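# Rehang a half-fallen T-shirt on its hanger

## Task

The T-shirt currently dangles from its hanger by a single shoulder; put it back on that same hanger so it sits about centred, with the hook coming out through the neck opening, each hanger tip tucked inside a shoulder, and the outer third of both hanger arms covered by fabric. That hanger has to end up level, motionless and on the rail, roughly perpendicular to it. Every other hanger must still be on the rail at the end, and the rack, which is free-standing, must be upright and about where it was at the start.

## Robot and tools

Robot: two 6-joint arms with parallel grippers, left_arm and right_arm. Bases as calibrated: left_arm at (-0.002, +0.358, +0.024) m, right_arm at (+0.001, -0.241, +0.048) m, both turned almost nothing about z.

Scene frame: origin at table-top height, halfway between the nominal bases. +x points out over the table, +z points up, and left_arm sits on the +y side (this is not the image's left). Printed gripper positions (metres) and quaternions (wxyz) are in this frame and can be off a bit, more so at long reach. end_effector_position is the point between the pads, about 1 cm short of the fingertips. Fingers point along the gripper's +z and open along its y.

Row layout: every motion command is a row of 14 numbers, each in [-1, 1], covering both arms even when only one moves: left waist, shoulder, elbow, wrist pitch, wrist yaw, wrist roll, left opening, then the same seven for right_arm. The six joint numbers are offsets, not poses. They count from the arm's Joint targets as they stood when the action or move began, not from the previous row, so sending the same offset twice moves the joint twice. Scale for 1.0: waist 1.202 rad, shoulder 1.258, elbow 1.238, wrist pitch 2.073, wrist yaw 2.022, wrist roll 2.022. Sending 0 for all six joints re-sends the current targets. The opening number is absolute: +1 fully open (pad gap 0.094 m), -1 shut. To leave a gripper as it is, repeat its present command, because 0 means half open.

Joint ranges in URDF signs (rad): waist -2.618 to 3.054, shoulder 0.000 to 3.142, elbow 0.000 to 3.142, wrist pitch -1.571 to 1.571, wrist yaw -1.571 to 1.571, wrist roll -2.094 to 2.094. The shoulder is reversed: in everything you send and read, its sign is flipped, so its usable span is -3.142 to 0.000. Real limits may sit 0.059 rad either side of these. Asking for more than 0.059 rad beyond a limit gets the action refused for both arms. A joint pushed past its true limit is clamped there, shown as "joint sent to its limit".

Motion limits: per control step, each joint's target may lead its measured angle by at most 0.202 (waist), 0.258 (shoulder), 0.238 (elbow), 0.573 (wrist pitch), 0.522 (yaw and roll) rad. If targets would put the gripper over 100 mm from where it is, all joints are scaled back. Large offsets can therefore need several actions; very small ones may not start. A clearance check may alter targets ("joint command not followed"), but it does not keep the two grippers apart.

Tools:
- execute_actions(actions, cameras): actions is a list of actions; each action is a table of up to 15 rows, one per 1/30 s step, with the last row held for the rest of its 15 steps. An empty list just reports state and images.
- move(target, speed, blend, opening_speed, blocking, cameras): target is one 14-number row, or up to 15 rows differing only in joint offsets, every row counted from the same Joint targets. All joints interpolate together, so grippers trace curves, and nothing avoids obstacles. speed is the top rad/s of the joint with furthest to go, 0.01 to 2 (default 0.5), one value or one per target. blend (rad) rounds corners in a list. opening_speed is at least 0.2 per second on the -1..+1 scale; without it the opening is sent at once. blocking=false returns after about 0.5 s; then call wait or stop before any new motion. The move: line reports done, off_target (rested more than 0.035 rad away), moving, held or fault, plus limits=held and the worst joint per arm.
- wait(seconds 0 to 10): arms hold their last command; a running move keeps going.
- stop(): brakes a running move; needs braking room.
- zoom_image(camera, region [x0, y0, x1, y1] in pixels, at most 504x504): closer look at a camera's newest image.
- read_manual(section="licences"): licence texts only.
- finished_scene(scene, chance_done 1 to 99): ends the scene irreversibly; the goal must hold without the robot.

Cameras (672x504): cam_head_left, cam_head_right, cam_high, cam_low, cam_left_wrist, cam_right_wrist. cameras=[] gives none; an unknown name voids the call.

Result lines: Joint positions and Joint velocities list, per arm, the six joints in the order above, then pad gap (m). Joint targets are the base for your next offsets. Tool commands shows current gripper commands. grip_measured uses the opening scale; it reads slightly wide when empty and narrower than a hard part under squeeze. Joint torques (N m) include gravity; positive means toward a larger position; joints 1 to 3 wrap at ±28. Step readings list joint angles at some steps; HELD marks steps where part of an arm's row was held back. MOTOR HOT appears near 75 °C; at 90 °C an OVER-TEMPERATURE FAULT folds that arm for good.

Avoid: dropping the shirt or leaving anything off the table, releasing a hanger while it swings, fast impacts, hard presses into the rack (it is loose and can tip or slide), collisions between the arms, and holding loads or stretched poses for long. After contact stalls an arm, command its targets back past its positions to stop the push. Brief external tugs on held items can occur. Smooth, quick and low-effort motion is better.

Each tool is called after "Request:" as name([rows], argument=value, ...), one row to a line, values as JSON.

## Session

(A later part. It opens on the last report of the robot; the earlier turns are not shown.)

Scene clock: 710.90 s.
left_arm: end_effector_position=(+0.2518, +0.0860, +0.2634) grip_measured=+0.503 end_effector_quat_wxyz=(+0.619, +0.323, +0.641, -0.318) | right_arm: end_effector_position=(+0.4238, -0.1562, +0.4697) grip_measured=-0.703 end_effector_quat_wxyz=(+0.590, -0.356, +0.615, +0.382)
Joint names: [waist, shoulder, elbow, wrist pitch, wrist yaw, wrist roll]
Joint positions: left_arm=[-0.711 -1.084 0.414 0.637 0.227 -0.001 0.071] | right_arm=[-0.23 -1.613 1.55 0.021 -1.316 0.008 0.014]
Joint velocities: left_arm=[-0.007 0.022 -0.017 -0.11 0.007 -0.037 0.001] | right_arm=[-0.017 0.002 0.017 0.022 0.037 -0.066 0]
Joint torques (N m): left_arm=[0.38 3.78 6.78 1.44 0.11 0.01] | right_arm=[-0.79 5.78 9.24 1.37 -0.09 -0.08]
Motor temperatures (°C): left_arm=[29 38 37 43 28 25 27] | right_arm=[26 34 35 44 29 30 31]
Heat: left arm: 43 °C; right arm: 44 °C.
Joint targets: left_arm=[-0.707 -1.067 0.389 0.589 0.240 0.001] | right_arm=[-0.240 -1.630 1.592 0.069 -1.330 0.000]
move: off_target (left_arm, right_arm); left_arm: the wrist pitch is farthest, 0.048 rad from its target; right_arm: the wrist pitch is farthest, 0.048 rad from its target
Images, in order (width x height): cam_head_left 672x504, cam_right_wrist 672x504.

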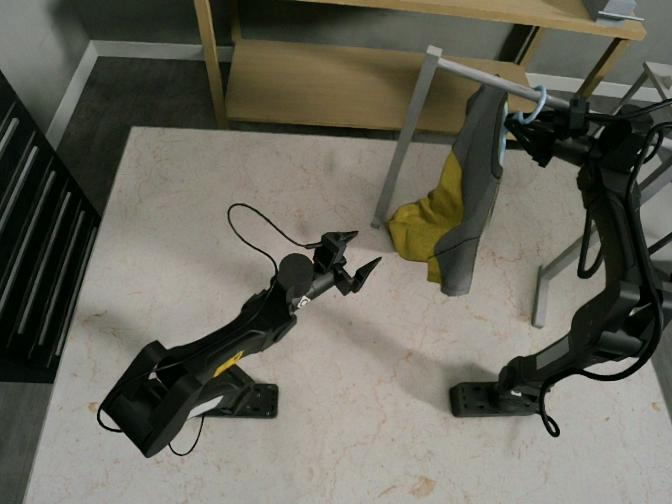

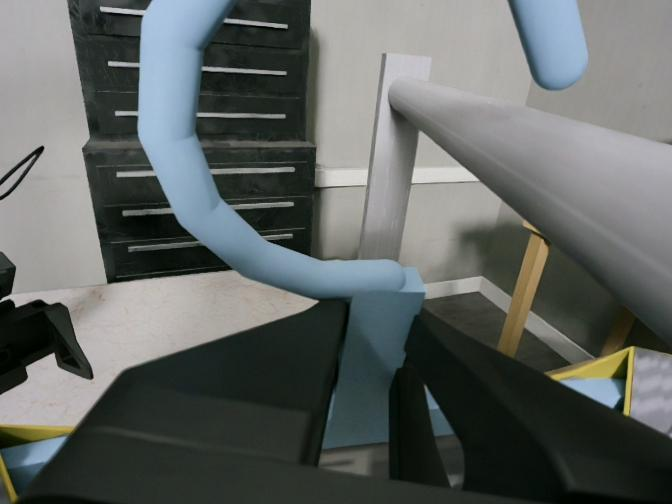

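Request:
move(target=[0,0,0,0,0,0,0.5,0,-0.045,0,0.02,0,0,-1], speed=0.06, cameras=["cam_head_left","cam_right_wrist","cam_low"])

Request:
zoom_image(camera="cam_head_left", region=[480, 50, 620, 160])

Request:
zoom_image(camera="cam_low", region=[280, 10, 530, 260])

Scene clock: 712.40 s.
left_arm: end_effector_position=(+0.2518, +0.0860, +0.2634) grip_measured=+0.503 end_effector_quat_wxyz=(+0.619, +0.323, +0.641, -0.318) | right_arm: end_effector_position=(+0.4357, -0.1602, +0.4641) grip_measured=-0.703 end_effector_quat_wxyz=(+0.598, -0.368, +0.604, +0.376)
Joint names: [waist, shoulder, elbow, wrist pitch, wrist yaw, wrist roll]
Joint positions: left_arm=[-0.711 -1.084 0.414 0.637 0.227 -0.001 0.071] | right_arm=[-0.235 -1.661 1.56 0.096 -1.329 0.009 0.014]
Joint velocities: left_arm=[0.002 -0.007 -0.007 -0.051 0.007 0.066 0] | right_arm=[0.017 0.012 -0.032 -0.095 -0.037 -0.007 -0.001]
Joint torques (N m): left_arm=[0.24 3.73 6.75 1.46 0.08 0] | right_arm=[-0.36 5.48 8.47 1.05 -0.03 -0.1]
Motor temperatures (°C): left_arm=[29 37 37 42 28 25 27] | right_arm=[26 34 35 44 29 30 31]
Heat: left arm: 42 °C; right arm: 44 °C.
Joint targets: left_arm=[-0.707 -1.067 0.389 0.589 0.240 0.001] | right_arm=[-0.239 -1.686 1.592 0.110 -1.330 0.000]
move: off_target (left_arm); left_arm: the wrist pitch is farthest, 0.048 rad from its target
Images, in order (width x height): cam_head_left 672x504, cam_low 672x504, cam_right_wrist 672x504.

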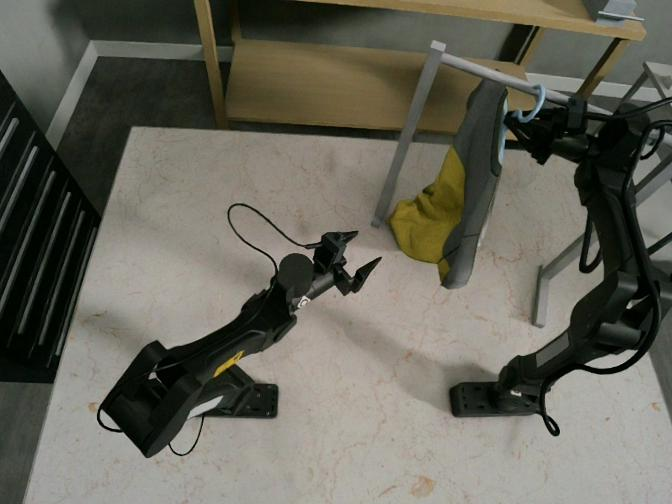

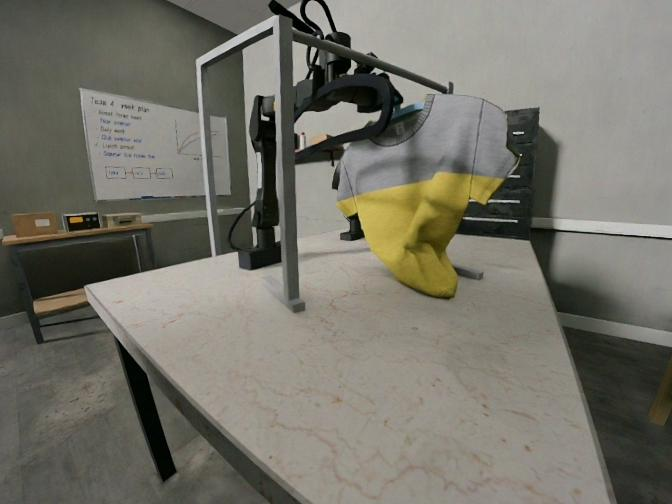

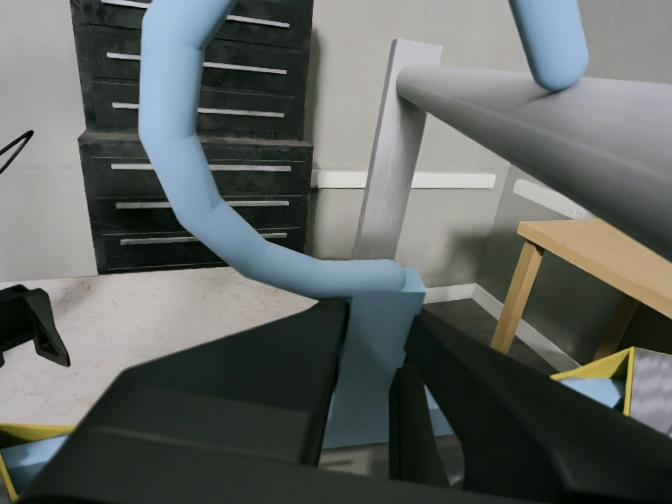

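Scaled by 3.600 from the camera's 672x504 image, which has a finer 960x720 frame.

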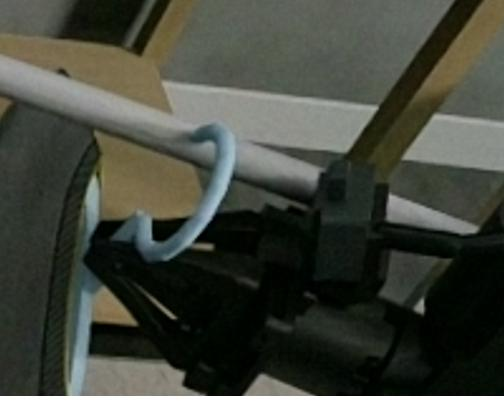

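Scaled by 2.016 from the camera's 672x504 image, which has a finer 960x720 frame.

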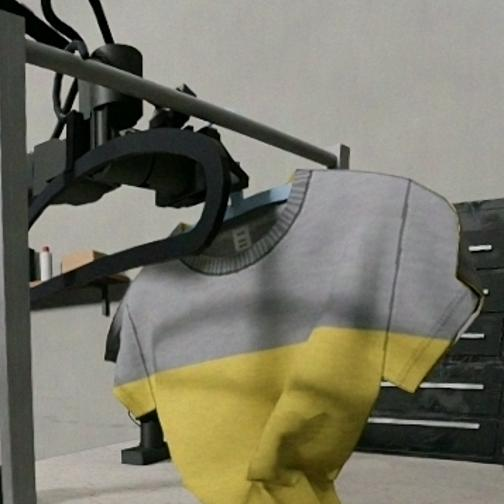

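Request:
move([
  [0,0,0,0,0,0,0.5,0,0.06,0,-0.03,0,0,-1],
  [0,0,0,0,0,0,0.5,0.086,0.23,-0.11,-0.068,0.237,0,-1],
], speed=0.15, cameras=["cam_head_left","cam_right_wrist"])

Request:
zoom_image(camera="cam_head_left", region=[480, 50, 620, 160])

Scene clock: 718.37 s.
left_arm: end_effector_position=(+0.2518, +0.0860, +0.2634) grip_measured=+0.503 end_effector_quat_wxyz=(+0.619, +0.323, +0.641, -0.318) | right_arm: end_effector_position=(+0.4380, -0.1601, +0.4726) grip_measured=-0.703 end_effector_quat_wxyz=(+0.636, -0.236, +0.686, +0.266)
Joint names: [waist, shoulder, elbow, wrist pitch, wrist yaw, wrist roll]
Joint positions: left_arm=[-0.711 -1.084 0.414 0.637 0.227 -0.001 0.071] | right_arm=[-0.14 -1.46 1.452 -0.07 -0.852 0.006 0.014]
Joint velocities: left_arm=[-0.007 0.007 0.012 -0.007 0.022 -0.007 0] | right_arm=[0.007 0.002 -0.002 -0.051 0.066 -0.11 0]
Joint torques (N m): left_arm=[0.4 3.74 6.75 1.43 0.11 0.02] | right_arm=[0.25 11.78 6.53 1.53 0.05 -0.07]
Motor temperatures (°C): left_arm=[29 37 37 42 28 25 27] | right_arm=[26 34 34 44 29 30 31]
Heat: left arm: 42 °C; right arm: 44 °C.
Joint targets: left_arm=[-0.707 -1.067 0.389 0.589 0.240 0.001] | right_arm=[-0.136 -1.397 1.456 -0.031 -0.851 0.000]
move: off_target (left_arm, right_arm); left_arm: the wrist pitch is farthest, 0.048 rad from its target; right_arm: the shoulder is farthest, 0.063 rad from its target
Images, in order (width x height): cam_head_left 672x504, cam_right_wrist 672x504.

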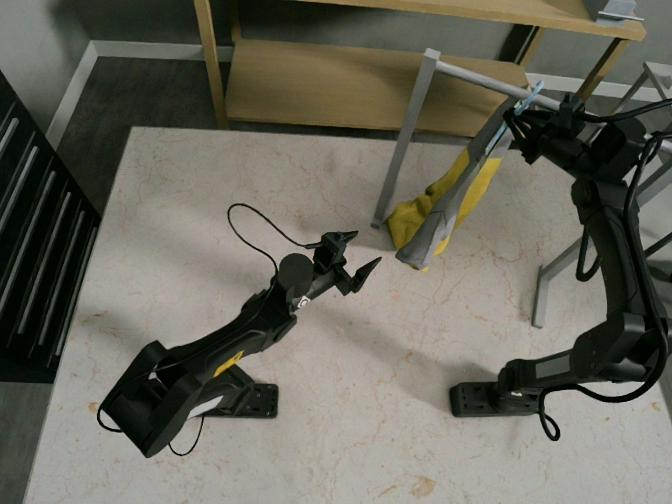

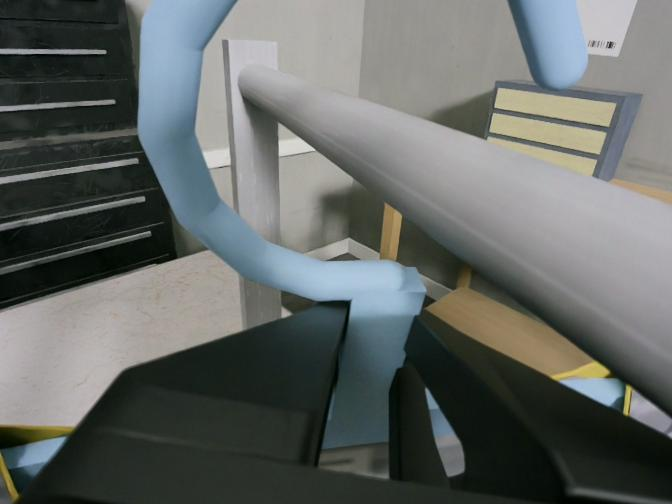

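Scaled by 3.600 from the camera's 672x504 image, which has a finer 960x720 frame.

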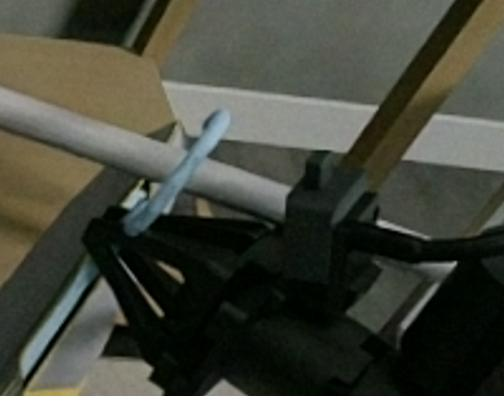

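Request:
move(target=[0,0,0,0,0,0,0.5,-0.017,-0.055,0.036,0.012,-0.010,0,-1], speed=0.1, cameras=["cam_head_left","cam_right_wrist"])

Request:
zoom_image(camera="cam_head_left", region=[480, 50, 620, 160])

Scene clock: 719.60 s.
left_arm: end_effector_position=(+0.2518, +0.0860, +0.2634) grip_measured=+0.503 end_effector_quat_wxyz=(+0.619, +0.323, +0.641, -0.318) | right_arm: end_effector_position=(+0.4393, -0.1644, +0.4710) grip_measured=-0.703 end_effector_quat_wxyz=(+0.635, -0.233, +0.687, +0.265)
Joint names: [waist, shoulder, elbow, wrist pitch, wrist yaw, wrist roll]
Joint positions: left_arm=[-0.711 -1.084 0.414 0.637 0.227 -0.001 0.071] | right_arm=[-0.152 -1.464 1.452 -0.07 -0.86 0.006 0.014]
Joint velocities: left_arm=[0.002 -0.017 -0.007 -0.022 -0.007 -0.022 0] | right_arm=[0.012 0.022 -0.002 0.037 0.022 0.066 0]
Joint torques (N m): left_arm=[0.29 3.78 6.99 1.47 0.11 0] | right_arm=[-0.4 5.76 9.83 1.75 -0.09 -0.07]
Motor temperatures (°C): left_arm=[29 37 37 42 28 25 27] | right_arm=[26 34 34 44 29 30 31]
Heat: left arm: 42 °C; right arm: 44 °C.
Joint targets: left_arm=[-0.707 -1.067 0.389 0.589 0.240 0.001] | right_arm=[-0.156 -1.466 1.500 -0.006 -0.871 0.000]
move: off_target (left_arm, right_arm); left_arm: the wrist pitch is farthest, 0.048 rad from its target; right_arm: the wrist pitch is farthest, 0.064 rad from its target
Images, in order (width x height): cam_head_left 672x504, cam_right_wrist 672x504.

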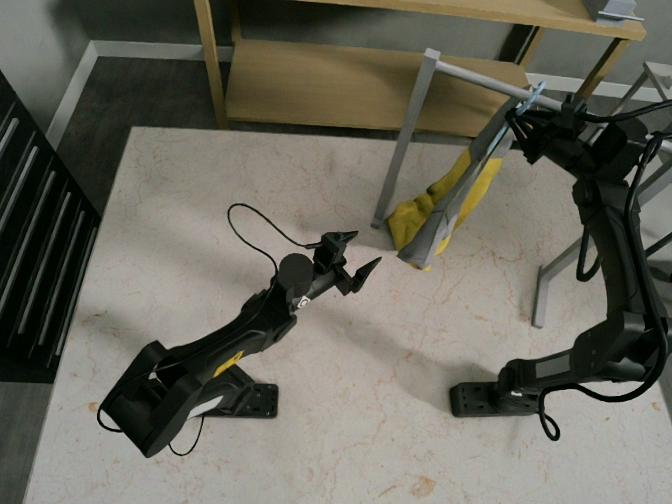

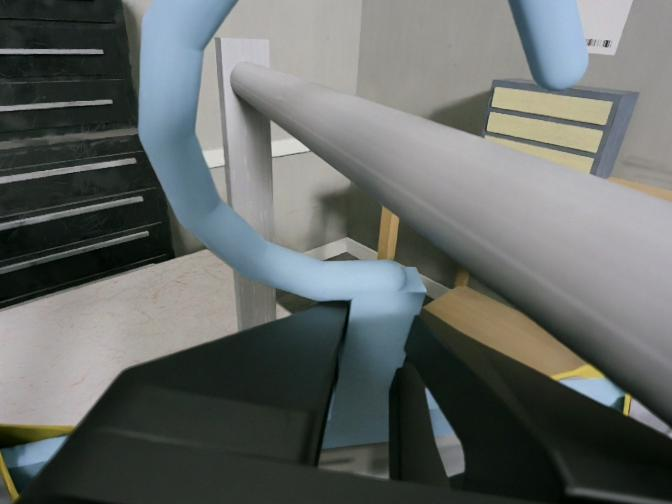

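Scaled by 3.600 from the camera's 672x504 image, which has a finer 960x720 frame.

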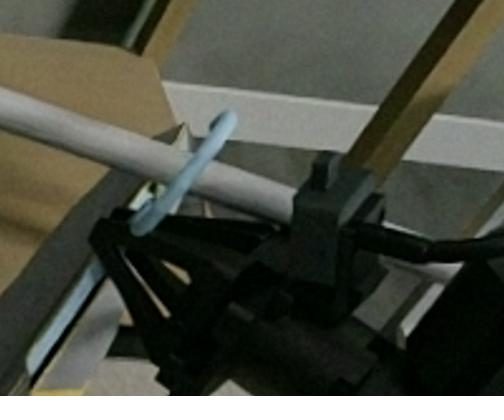

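Request:
move(target=[0,0,0,0,0,0,0.5,-0.012,-0.045,0.03,0.01,-0.008,0,-1], speed=0.1, cameras=["cam_head_left","cam_right_wrist"])

Request:
zoom_image(camera="cam_head_left", region=[480, 50, 620, 160])

Scene clock: 720.67 s.
left_arm: end_effector_position=(+0.2518, +0.0860, +0.2634) grip_measured=+0.503 end_effector_quat_wxyz=(+0.619, +0.323, +0.641, -0.318) | right_arm: end_effector_position=(+0.4540, -0.1706, +0.4639) grip_measured=-0.703 end_effector_quat_wxyz=(+0.631, -0.231, +0.691, +0.268)
Joint names: [waist, shoulder, elbow, wrist pitch, wrist yaw, wrist roll]
Joint positions: left_arm=[-0.711 -1.084 0.414 0.637 0.227 -0.001 0.071] | right_arm=[-0.165 -1.519 1.483 -0.059 -0.874 0.006 0.014]
Joint velocities: left_arm=[0.002 0.002 0.002 0.037 0.051 -0.037 -0.002] | right_arm=[-0.002 0.002 -0.002 0.037 0.022 0.037 0]
Joint torques (N m): left_arm=[0.25 3.6 6.83 1.46 0.07 -0.03] | right_arm=[-0.53 6.23 10.33 1.84 -0.13 -0.07]
Motor temperatures (°C): left_arm=[29 37 37 42 28 25 27] | right_arm=[26 34 34 44 29 30 31]
Heat: left arm: 42 °C; right arm: 44 °C.
Joint targets: left_arm=[-0.707 -1.067 0.389 0.589 0.240 0.001] | right_arm=[-0.171 -1.522 1.538 0.015 -0.887 0.000]
move: off_target (left_arm, right_arm); left_arm: the wrist pitch is farthest, 0.048 rad from its target; right_arm: the wrist pitch is farthest, 0.074 rad from its target
Images, in order (width x height): cam_head_left 672x504, cam_right_wrist 672x504.

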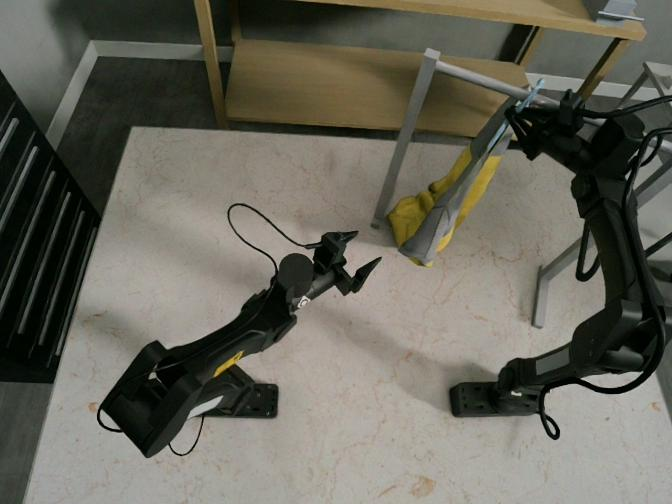

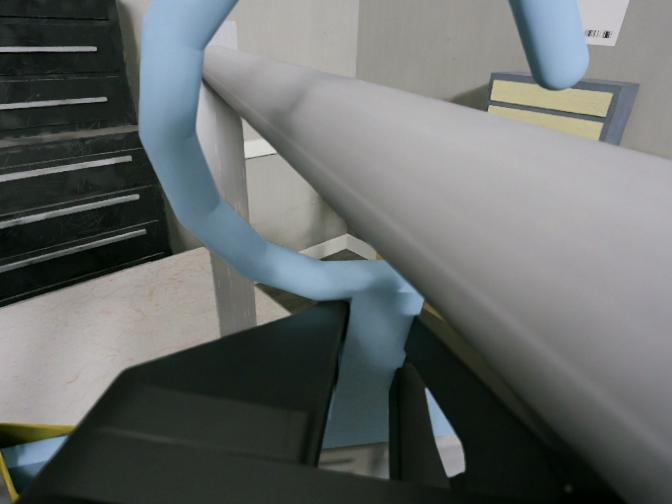

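Scaled by 3.600 from the camera's 672x504 image, which has a finer 960x720 frame.

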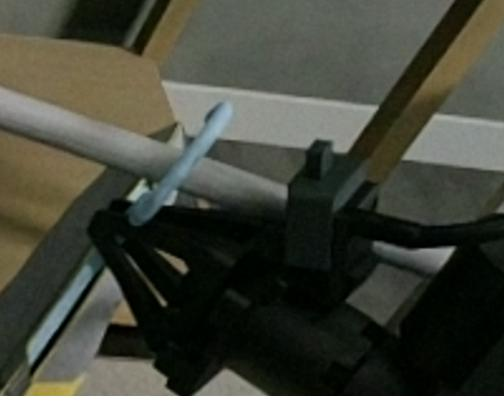

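Request:
move(target=[0,0,0,0,0,0,0.5,0,-0.04,0.015,0.03,0,0,-1], speed=0.08, cameras=["cam_head_left","cam_right_wrist"])

Request:
zoom_image(camera="cam_head_left", region=[480, 50, 620, 160])

Scene clock: 722.00 s.
left_arm: end_effector_position=(+0.2518, +0.0860, +0.2634) grip_measured=+0.503 end_effector_quat_wxyz=(+0.619, +0.323, +0.641, -0.318) | right_arm: end_effector_position=(+0.4618, -0.1683, +0.4663) grip_measured=-0.703 end_effector_quat_wxyz=(+0.640, -0.250, +0.674, +0.269)
Joint names: [waist, shoulder, elbow, wrist pitch, wrist yaw, wrist roll]
Joint positions: left_arm=[-0.711 -1.084 0.414 0.637 0.227 -0.001 0.071] | right_arm=[-0.165 -1.557 1.5 0.001 -0.904 -0.002 0.014]
Joint velocities: left_arm=[0.012 0.007 0.002 0.037 -0.022 -0.022 0] | right_arm=[0.027 -0.002 -0.007 0.022 -0.022 -0.022 0]
Joint torques (N m): left_arm=[0.35 3.71 7.02 1.43 0.08 0.02] | right_arm=[-0.53 5.52 10.48 1.85 0.11 -0.05]
Motor temperatures (°C): left_arm=[29 37 37 42 28 25 27] | right_arm=[26 34 34 44 29 30 31]
Heat: left arm: 42 °C; right arm: 44 °C.
Joint targets: left_arm=[-0.707 -1.067 0.389 0.589 0.240 0.001] | right_arm=[-0.171 -1.573 1.556 0.077 -0.887 0.000]
move: off_target (left_arm, right_arm); left_arm: the wrist pitch is farthest, 0.048 rad from its target; right_arm: the wrist pitch is farthest, 0.076 rad from its target
Images, in order (width x height): cam_head_left 672x504, cam_right_wrist 672x504.

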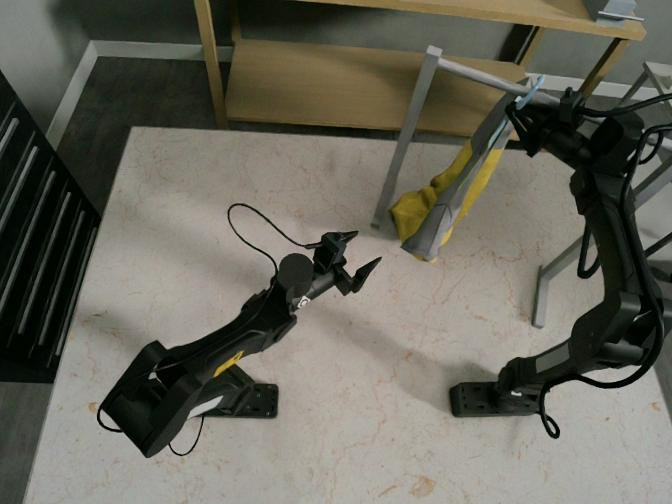

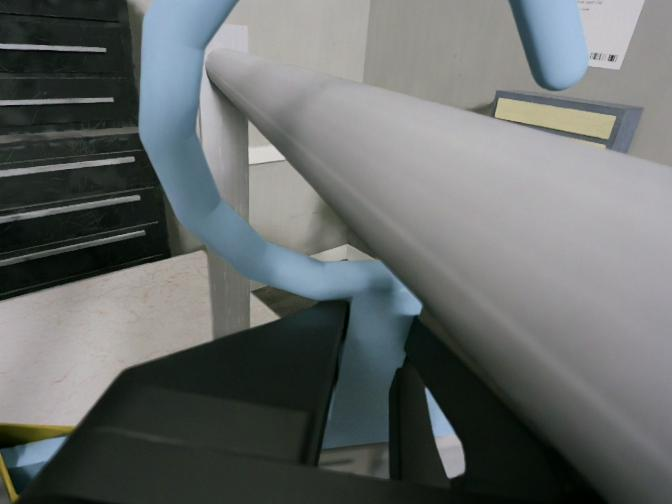

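Scaled by 3.600 from the camera's 672x504 image, which has a finer 960x720 frame.

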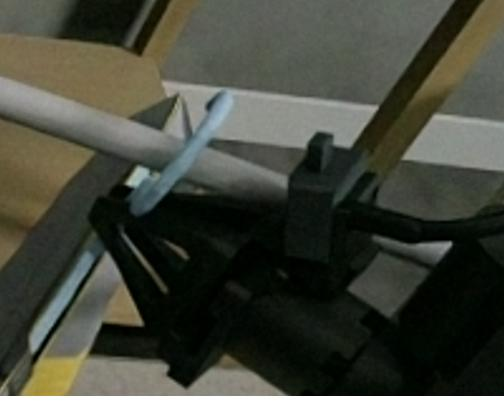

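Request:
move(target=[0,0,0,0,0,0,0.5,0.008,0.025,-0.085,-0.01,0.004,0,-1], speed=0.1, cameras=["cam_head_left","cam_right_wrist"])

Request:
zoom_image(camera="cam_head_left", region=[480, 50, 620, 160])

Scene clock: 723.70 s.
left_arm: end_effector_position=(+0.2518, +0.0860, +0.2634) grip_measured=+0.503 end_effector_quat_wxyz=(+0.619, +0.323, +0.641, -0.318) | right_arm: end_effector_position=(+0.4598, -0.1680, +0.4652) grip_measured=-0.703 end_effector_quat_wxyz=(+0.647, -0.257, +0.668, +0.263)
Joint names: [waist, shoulder, elbow, wrist pitch, wrist yaw, wrist roll]
Joint positions: left_arm=[-0.711 -1.084 0.414 0.637 0.227 -0.001 0.071] | right_arm=[-0.165 -1.546 1.472 0.036 -0.904 -0.011 0.014]
Joint velocities: left_arm=[0.007 -0.007 -0.002 0.022 -0.037 -0.037 0] | right_arm=[-0.017 0.002 0.012 -0.081 0.022 -0.051 0.001]
Joint torques (N m): left_arm=[0.13 3.88 7.04 1.41 0.1 -0.03] | right_arm=[0.21 7.2 4.92 1.34 0.21 0.04]
Motor temperatures (°C): left_arm=[29 37 37 42 28 25 27] | right_arm=[26 34 34 44 29 30 31]
Heat: left arm: 42 °C; right arm: 44 °C.
Joint targets: left_arm=[-0.707 -1.067 0.389 0.589 0.240 0.001] | right_arm=[-0.162 -1.541 1.451 0.056 -0.879 0.000]
move: off_target (left_arm); left_arm: the wrist pitch is farthest, 0.048 rad from its target
Images, in order (width x height): cam_head_left 672x504, cam_right_wrist 672x504.

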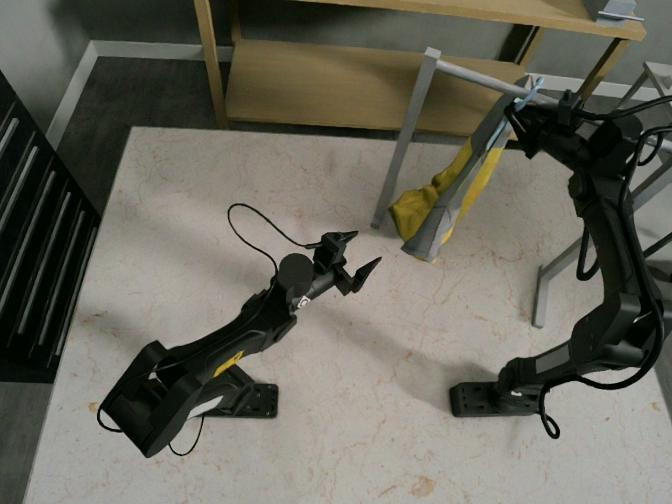

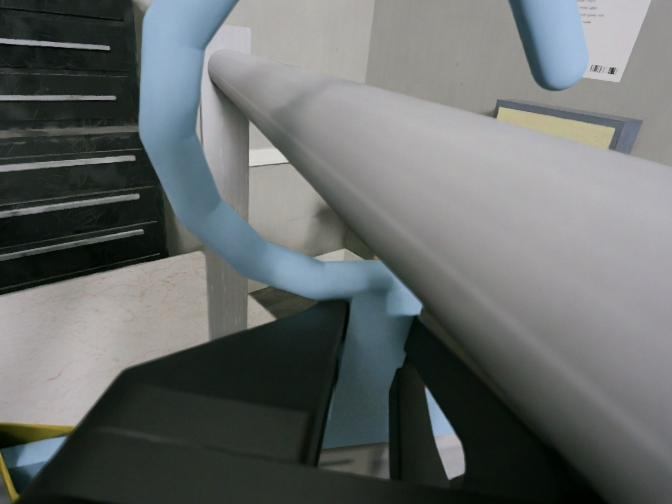

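Scaled by 3.600 from the camera's 672x504 image, which has a finer 960x720 frame.

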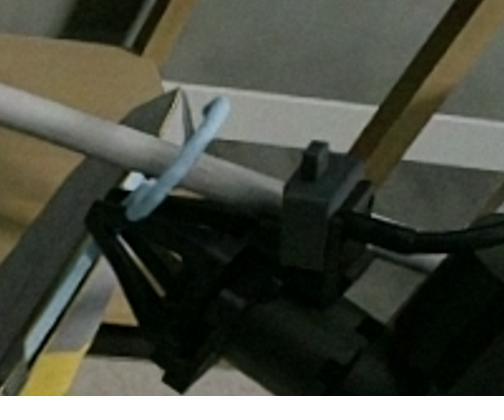

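Request:
move(target=[0,0,0,0,0,0,0.5,0,0.005,-0.05,0.024,0,0,-1], speed=0.1, cameras=["cam_head_left","cam_right_wrist"])

Request:
zoom_image(camera="cam_head_left", region=[480, 50, 620, 160])

Scene clock: 724.87 s.
left_arm: end_effector_position=(+0.2518, +0.0860, +0.2634) grip_measured=+0.503 end_effector_quat_wxyz=(+0.619, +0.323, +0.641, -0.318) | right_arm: end_effector_position=(+0.4593, -0.1652, +0.4522) grip_measured=-0.703 end_effector_quat_wxyz=(+0.648, -0.263, +0.665, +0.263)
Joint names: [waist, shoulder, elbow, wrist pitch, wrist yaw, wrist roll]
Joint positions: left_arm=[-0.711 -1.084 0.414 0.637 0.227 -0.001 0.071] | right_arm=[-0.159 -1.54 1.411 0.094 -0.908 -0.018 0.014]
Joint velocities: left_arm=[-0.012 0.002 -0.012 -0.037 -0.066 0.022 0] | right_arm=[-0.017 -0.017 0.007 -0.007 0.007 0.051 0.001]
Joint torques (N m): left_arm=[0.31 3.79 6.75 1.49 0.1 0] | right_arm=[-0.16 7.17 4.89 1.25 0.25 0.12]
Motor temperatures (°C): left_arm=[29 37 37 42 28 25 27] | right_arm=[26 34 34 44 29 30 31]
Heat: left arm: 42 °C; right arm: 44 °C.
Joint targets: left_arm=[-0.707 -1.067 0.389 0.589 0.240 0.001] | right_arm=[-0.161 -1.535 1.389 0.106 -0.879 0.000]
move: off_target (left_arm); left_arm: the wrist pitch is farthest, 0.048 rad from its target
Images, in order (width x height): cam_head_left 672x504, cam_right_wrist 672x504.

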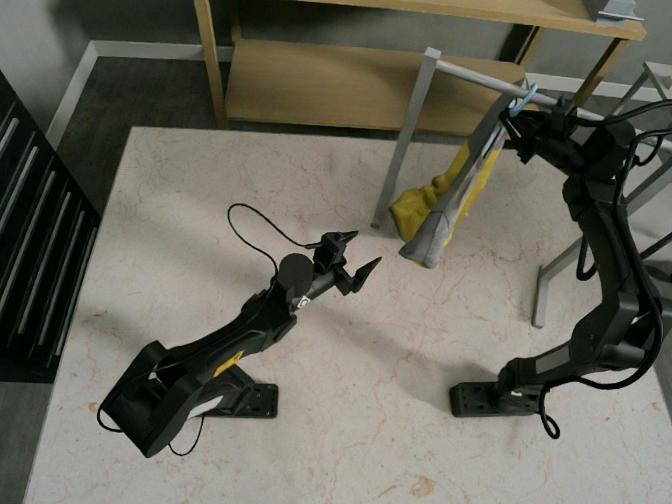

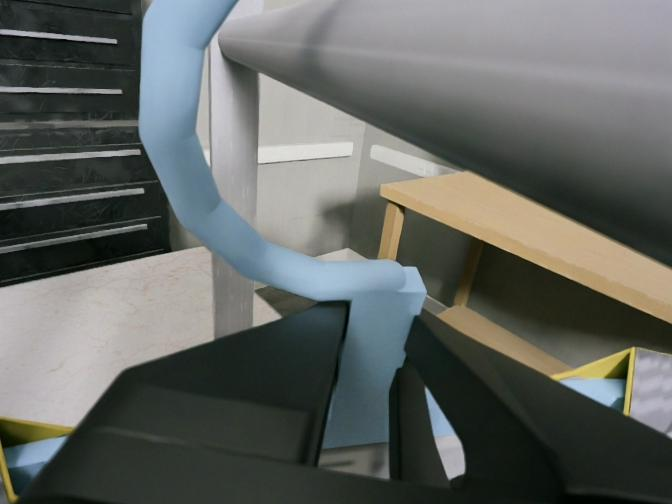

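Scaled by 3.600 from the camera's 672x504 image, which has a finer 960x720 frame.

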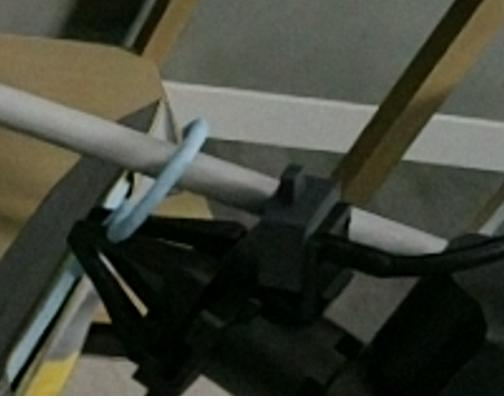

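Request:
move(target=[0,0,0,0,0,0,0.5,0,0.005,-0.045,0.018,0,0,-1], speed=0.06, cameras=["cam_head_left","cam_right_wrist"])

Request:
zoom_image(camera="cam_head_left", region=[480, 50, 620, 160])

Scene clock: 726.37 s.
left_arm: end_effector_position=(+0.2518, +0.0860, +0.2634) grip_measured=+0.503 end_effector_quat_wxyz=(+0.619, +0.323, +0.641, -0.318) | right_arm: end_effector_position=(+0.4585, -0.1637, +0.4460) grip_measured=-0.703 end_effector_quat_wxyz=(+0.655, -0.269, +0.657, +0.259)
Joint names: [waist, shoulder, elbow, wrist pitch, wrist yaw, wrist roll]
Joint positions: left_arm=[-0.711 -1.084 0.414 0.637 0.227 -0.001 0.071] | right_arm=[-0.157 -1.534 1.363 0.16 -0.909 -0.02 0.014]
Joint velocities: left_arm=[-0.007 -0.002 -0.017 0.095 0.022 0.022 0.001] | right_arm=[-0.002 0.007 -0.002 -0.051 0.007 -0.022 0]
Joint torques (N m): left_arm=[0.31 3.79 6.61 1.45 0.11 -0.01] | right_arm=[-0.4 7.23 4.34 0.95 0.27 0.13]
Motor temperatures (°C): left_arm=[29 37 36 42 28 25 27] | right_arm=[26 34 34 44 29 30 31]
Heat: left arm: 42 °C; right arm: 44 °C.
Joint targets: left_arm=[-0.707 -1.067 0.389 0.589 0.240 0.001] | right_arm=[-0.161 -1.529 1.333 0.143 -0.879 0.000]
move: off_target (left_arm); left_arm: the wrist pitch is farthest, 0.048 rad from its target
Images, in order (width x height): cam_head_left 672x504, cam_right_wrist 672x504.

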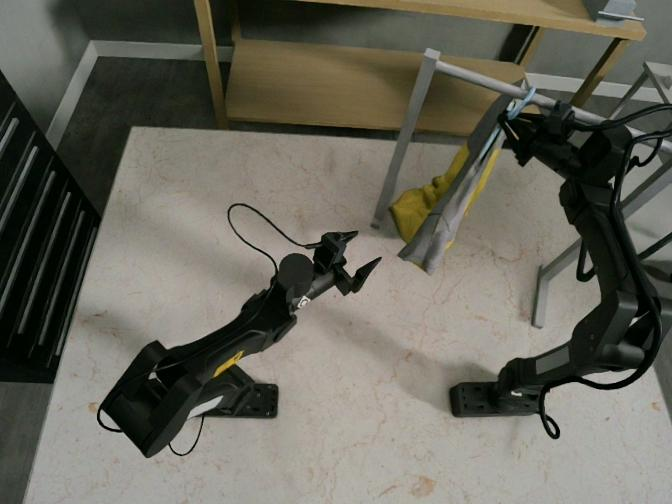

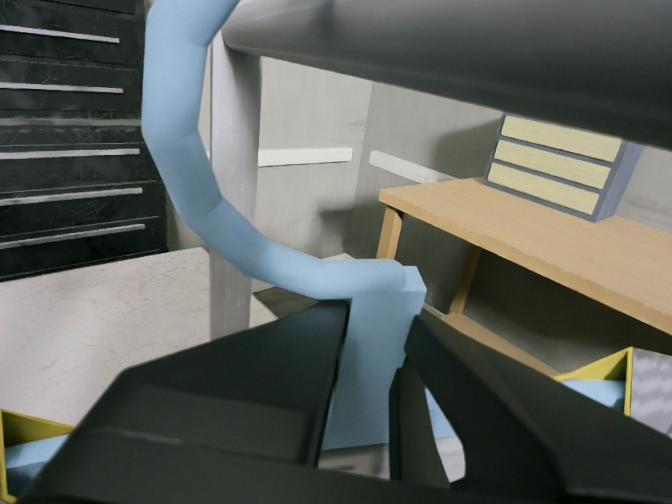

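Scaled by 3.600 from the camera's 672x504 image, which has a finer 960x720 frame.

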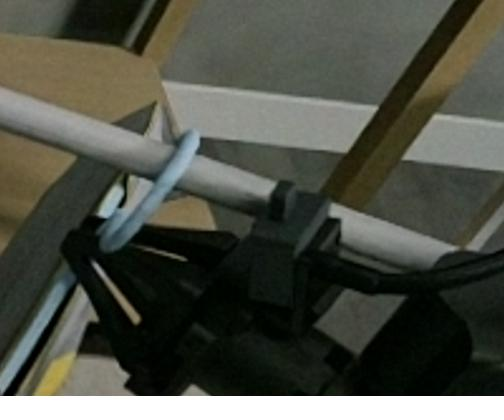

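Request:
move(target=[0,0,0,0,0,0,0.5,0,0,0,0,0,0,-0.3], speed=0.1, opening_speed=0.4, cameras=["cam_head_left","cam_right_wrist"])

Request:
zoom_image(camera="cam_head_left", region=[400, 40, 620, 280])

Scene clock: 728.60 s.
left_arm: end_effector_position=(+0.2518, +0.0860, +0.2634) grip_measured=+0.503 end_effector_quat_wxyz=(+0.619, +0.323, +0.641, -0.318) | right_arm: end_effector_position=(+0.4586, -0.1637, +0.4436) grip_measured=-0.302 end_effector_quat_wxyz=(+0.654, -0.268, +0.658, +0.260)
Joint names: [waist, shoulder, elbow, wrist pitch, wrist yaw, wrist roll]
Joint positions: left_arm=[-0.711 -1.084 0.414 0.637 0.227 -0.001 0.071] | right_arm=[-0.157 -1.534 1.357 0.162 -0.909 -0.02 0.033]
Joint velocities: left_arm=[0.002 0.007 -0.002 -0.022 -0.022 -0.051 0.001] | right_arm=[-0.007 0.017 0.007 0.037 -0.037 0.007 0]
Joint torques (N m): left_arm=[0.27 3.75 6.75 1.4 0.1 -0.01] | right_arm=[-0.4 7.24 4.77 0.97 0.27 0.15]
Motor temperatures (°C): left_arm=[29 37 36 42 28 25 27] | right_arm=[26 34 34 44 29 30 31]
Heat: left arm: 42 °C; right arm: 44 °C.
Joint targets: left_arm=[-0.707 -1.067 0.389 0.589 0.240 0.001] | right_arm=[-0.161 -1.529 1.333 0.143 -0.879 0.000]
move: off_target (left_arm); left_arm: the wrist pitch is farthest, 0.048 rad from its target
Images, in order (width x height): cam_head_left 672x504, cam_right_wrist 672x504.

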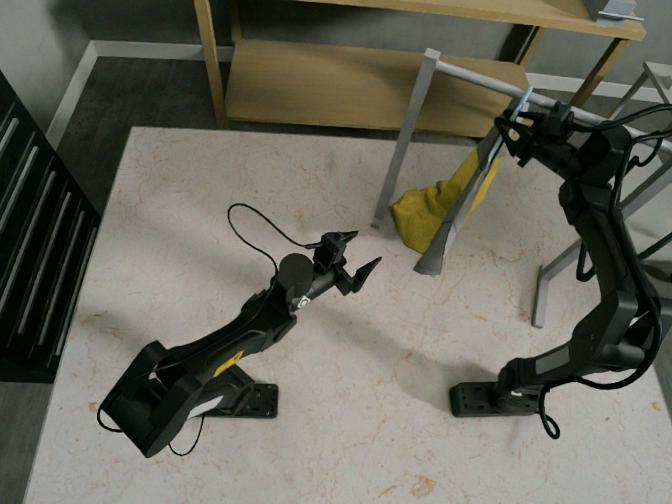

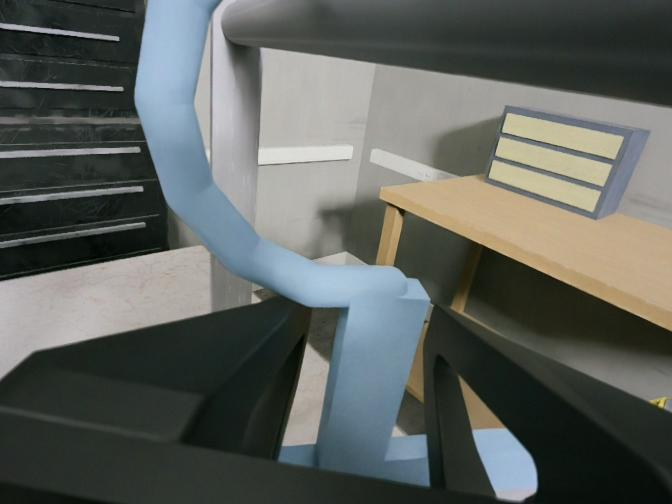

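Scaled by 2.100 from the camera's 672x504 image, which has a finer 960x720 frame.

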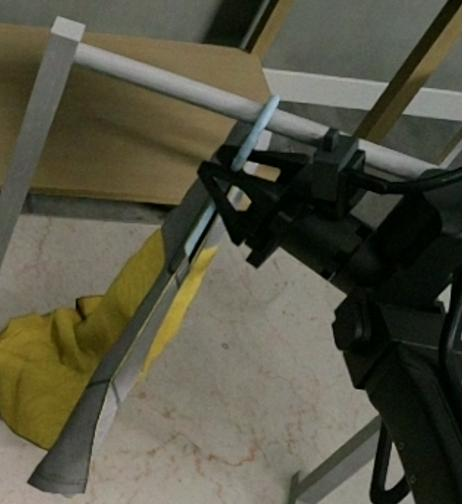

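Request:
move(target=[0,0,0,0,0,0,0.5,0,0,0,0,0,0,0.5], speed=0.1, opening_speed=0.8, cameras=[])

Request:
move([
  [0,0,0,0,0,0,0.5,-0.117,0.075,-0.05,-0.017,-0.07,0,0.5],
  [0,0,0,0,0,0,0.5,-0.234,0.15,-0.10,-0.034,-0.139,0,0.5],
], speed=0.2, blend=0.05, cameras=["cam_head_left","cam_high","cam_right_wrist"])

Request:
zoom_image(camera="cam_head_left", region=[400, 40, 620, 280])

Request:
zoom_image(camera="cam_high", region=[200, 20, 460, 280])

Scene clock: 730.20 s.
left_arm: end_effector_position=(+0.2518, +0.0860, +0.2634) grip_measured=+0.503 end_effector_quat_wxyz=(+0.619, +0.323, +0.641, -0.318) | right_arm: end_effector_position=(+0.4586, -0.1637, +0.4436) grip_measured=+0.498 end_effector_quat_wxyz=(+0.654, -0.268, +0.658, +0.260)
Joint names: [waist, shoulder, elbow, wrist pitch, wrist yaw, wrist roll]
Joint positions: left_arm=[-0.711 -1.084 0.414 0.637 0.227 -0.001 0.071] | right_arm=[-0.157 -1.534 1.357 0.162 -0.909 -0.02 0.07]
Joint velocities: left_arm=[0.007 0.032 -0.002 0.125 -0.037 -0.081 0] | right_arm=[-0.017 -0.007 0.002 -0.022 -0.037 -0.007 -0.001]
Joint torques (N m): left_arm=[0.54 3.75 6.69 1.47 0.11 -0.04] | right_arm=[-0.39 7.21 4.75 0.98 0.27 0.15]
Motor temperatures (°C): left_arm=[29 37 36 42 28 25 27] | right_arm=[26 34 34 43 29 30 30]
Heat: left arm: 42 °C; right arm: 43 °C.
Joint targets: left_arm=[-0.707 -1.067 0.389 0.589 0.240 0.001] | right_arm=[-0.161 -1.529 1.333 0.143 -0.879 0.000]
move: off_target (left_arm); left_arm: the wrist pitch is farthest, 0.048 rad from its target
No camera images: "cameras" was empty.

Scene clock: 732.23 s.
left_arm: end_effector_position=(+0.2518, +0.0860, +0.2634) grip_measured=+0.503 end_effector_quat_wxyz=(+0.619, +0.323, +0.641, -0.318) | right_arm: end_effector_position=(+0.3976, -0.2412, +0.4430) grip_measured=+0.498 end_effector_quat_wxyz=(+0.651, -0.241, +0.672, +0.257)
Joint names: [waist, shoulder, elbow, wrist pitch, wrist yaw, wrist roll]
Joint positions: left_arm=[-0.711 -1.084 0.414 0.637 0.227 -0.001 0.071] | right_arm=[-0.439 -1.368 1.226 0.094 -1.147 -0.012 0.07]
Joint velocities: left_arm=[-0.012 -0.012 -0.002 0.051 0.022 0.022 0] | right_arm=[-0.017 -0.002 -0.002 -0.022 0.037 -0.051 0]
Joint torques (N m): left_arm=[0.25 3.69 6.72 1.47 0.08 0] | right_arm=[-0.28 7.53 5.15 0.85 -0.1 0.06]
Motor temperatures (°C): left_arm=[29 37 36 42 28 25 27] | right_arm=[26 34 34 43 29 30 30]
Heat: left arm: 42 °C; right arm: 43 °C.
Joint targets: left_arm=[-0.707 -1.067 0.389 0.589 0.240 0.001] | right_arm=[-0.443 -1.340 1.209 0.073 -1.160 0.000]
move: off_target (left_arm); left_arm: the wrist pitch is farthest, 0.048 rad from its target
Images, in order (width x height): cam_head_left 672x504, cam_high 672x504, cam_right_wrist 672x504.

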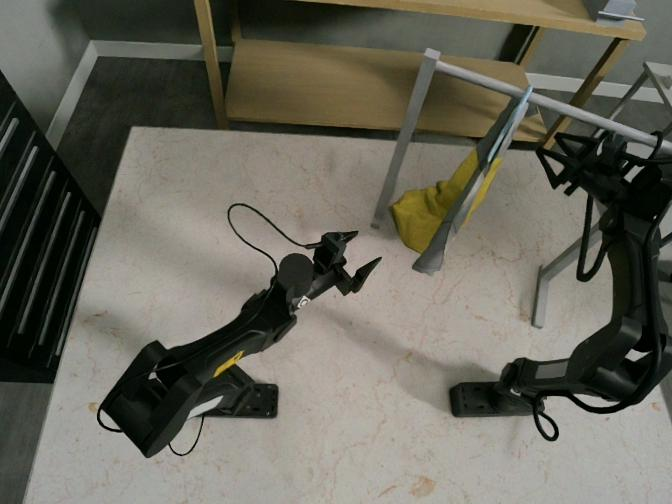

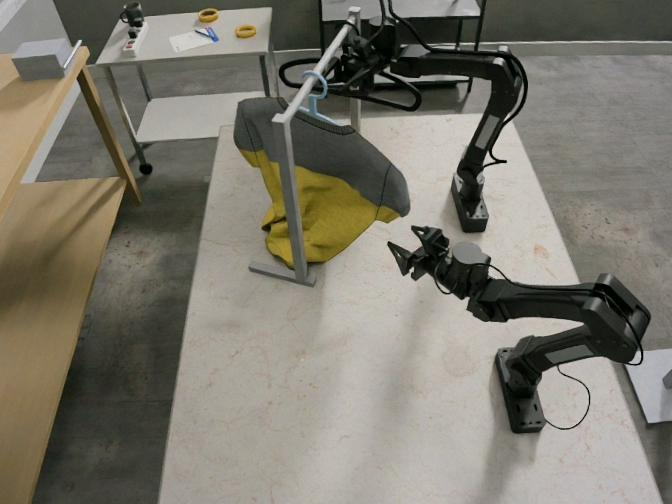

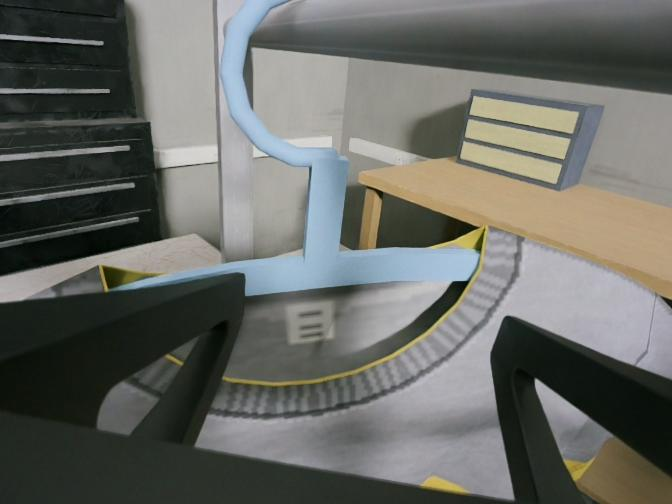

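Scaled by 2.100 from the camera's 672x504 image, which has a finer 960x720 frame.

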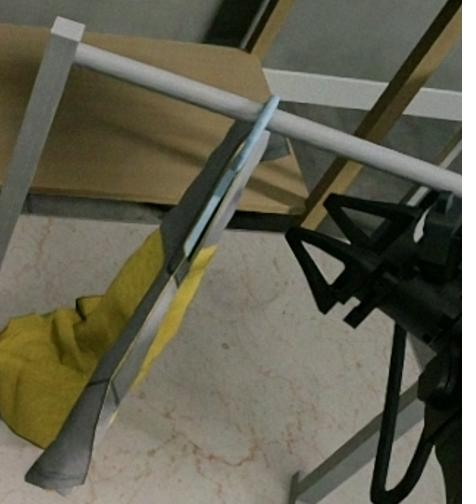

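Scaled by 1.938 from the camera's 672x504 image, which has a finer 960x720 frame.

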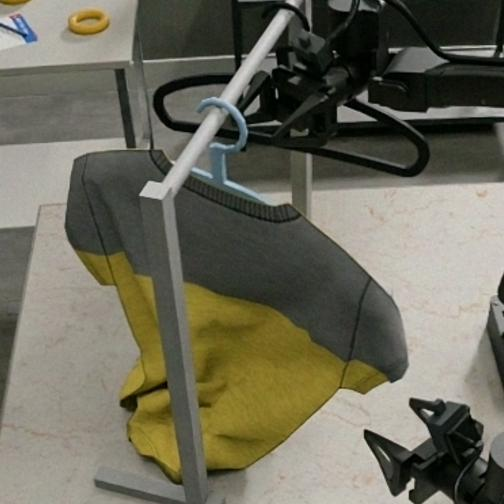

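Request:
move([
  [0.12,0,0,0,-0.119,0,-1,-0.1,0,0,0,-0.05,0,0.5],
  [0.12,-0.272,0.425,-0.067,-0.119,0,-1,-0.1,0.15,-0.1,0,-0.05,0,0.5],
], speed=0.4, cameras=["cam_head_left","cam_high","cam_head_right"])

Request:
zoom_image(camera="cam_head_right", region=[360, 20, 620, 280])

Scene clock: 735.47 s.
left_arm: end_effector_position=(+0.3894, +0.1061, +0.3349) grip_measured=-0.992 end_effector_quat_wxyz=(+0.675, +0.203, +0.680, -0.202) | right_arm: end_effector_position=(+0.3381, -0.2461, +0.4554) grip_measured=+0.498 end_effector_quat_wxyz=(+0.669, -0.257, +0.656, +0.237)
Joint names: [waist, shoulder, elbow, wrist pitch, wrist yaw, wrist roll]
Joint positions: left_arm=[-0.566 -1.392 0.886 0.501 0.011 -0.001 0] | right_arm=[-0.56 -1.172 1.102 0.093 -1.26 -0.012 0.07]
Joint velocities: left_arm=[-0.017 0.002 -0.017 -0.022 0.095 -0.022 -0.001] | right_arm=[-0.002 0.017 -0.007 0.007 0.007 0.022 -0.001]
Joint torques (N m): left_arm=[0.16 4.3 12.23 1.4 -0.07 0.03] | right_arm=[-0.27 4.82 5.01 0.79 -0.03 0.06]
Motor temperatures (°C): left_arm=[29 36 37 42 28 25 27] | right_arm=[26 34 33 43 29 30 30]
Heat: left arm: 42 °C; right arm: 43 °C.
Joint targets: left_arm=[-0.563 -1.410 0.915 0.450 -0.001 0.001] | right_arm=[-0.563 -1.152 1.085 0.073 -1.261 0.000]
move: off_target (left_arm); left_arm: the wrist pitch is farthest, 0.050 rad from its target
Images, in order (width x height): cam_head_left 672x504, cam_head_right 672x504, cam_high 672x504.

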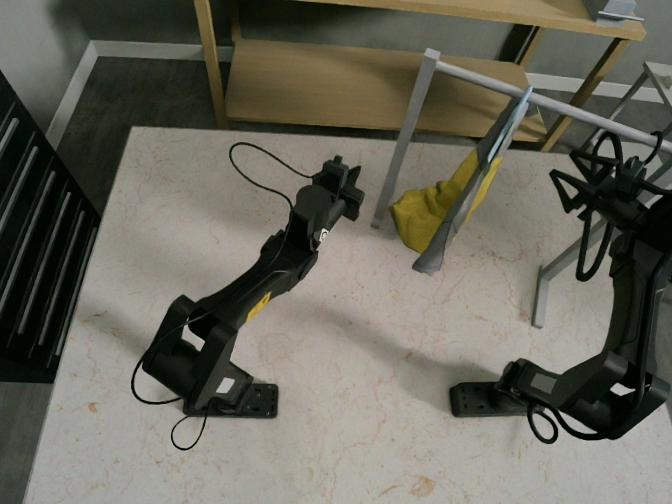

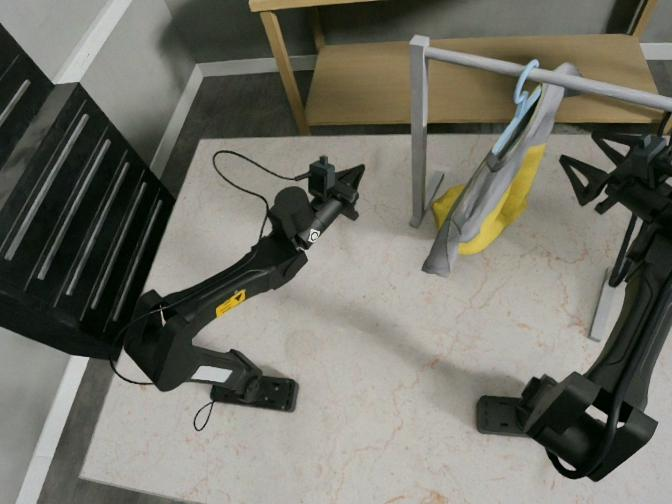

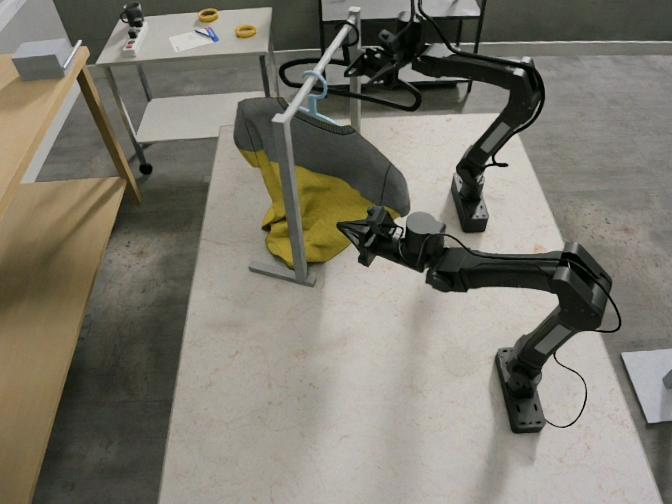

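Scaled by 1.938 from the camera's 672x504 image, which has a finer 960x720 frame.

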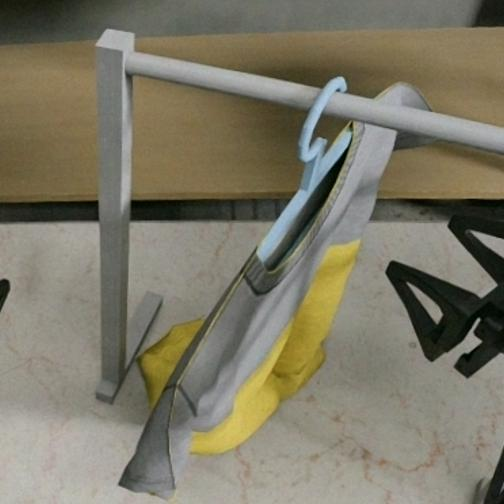

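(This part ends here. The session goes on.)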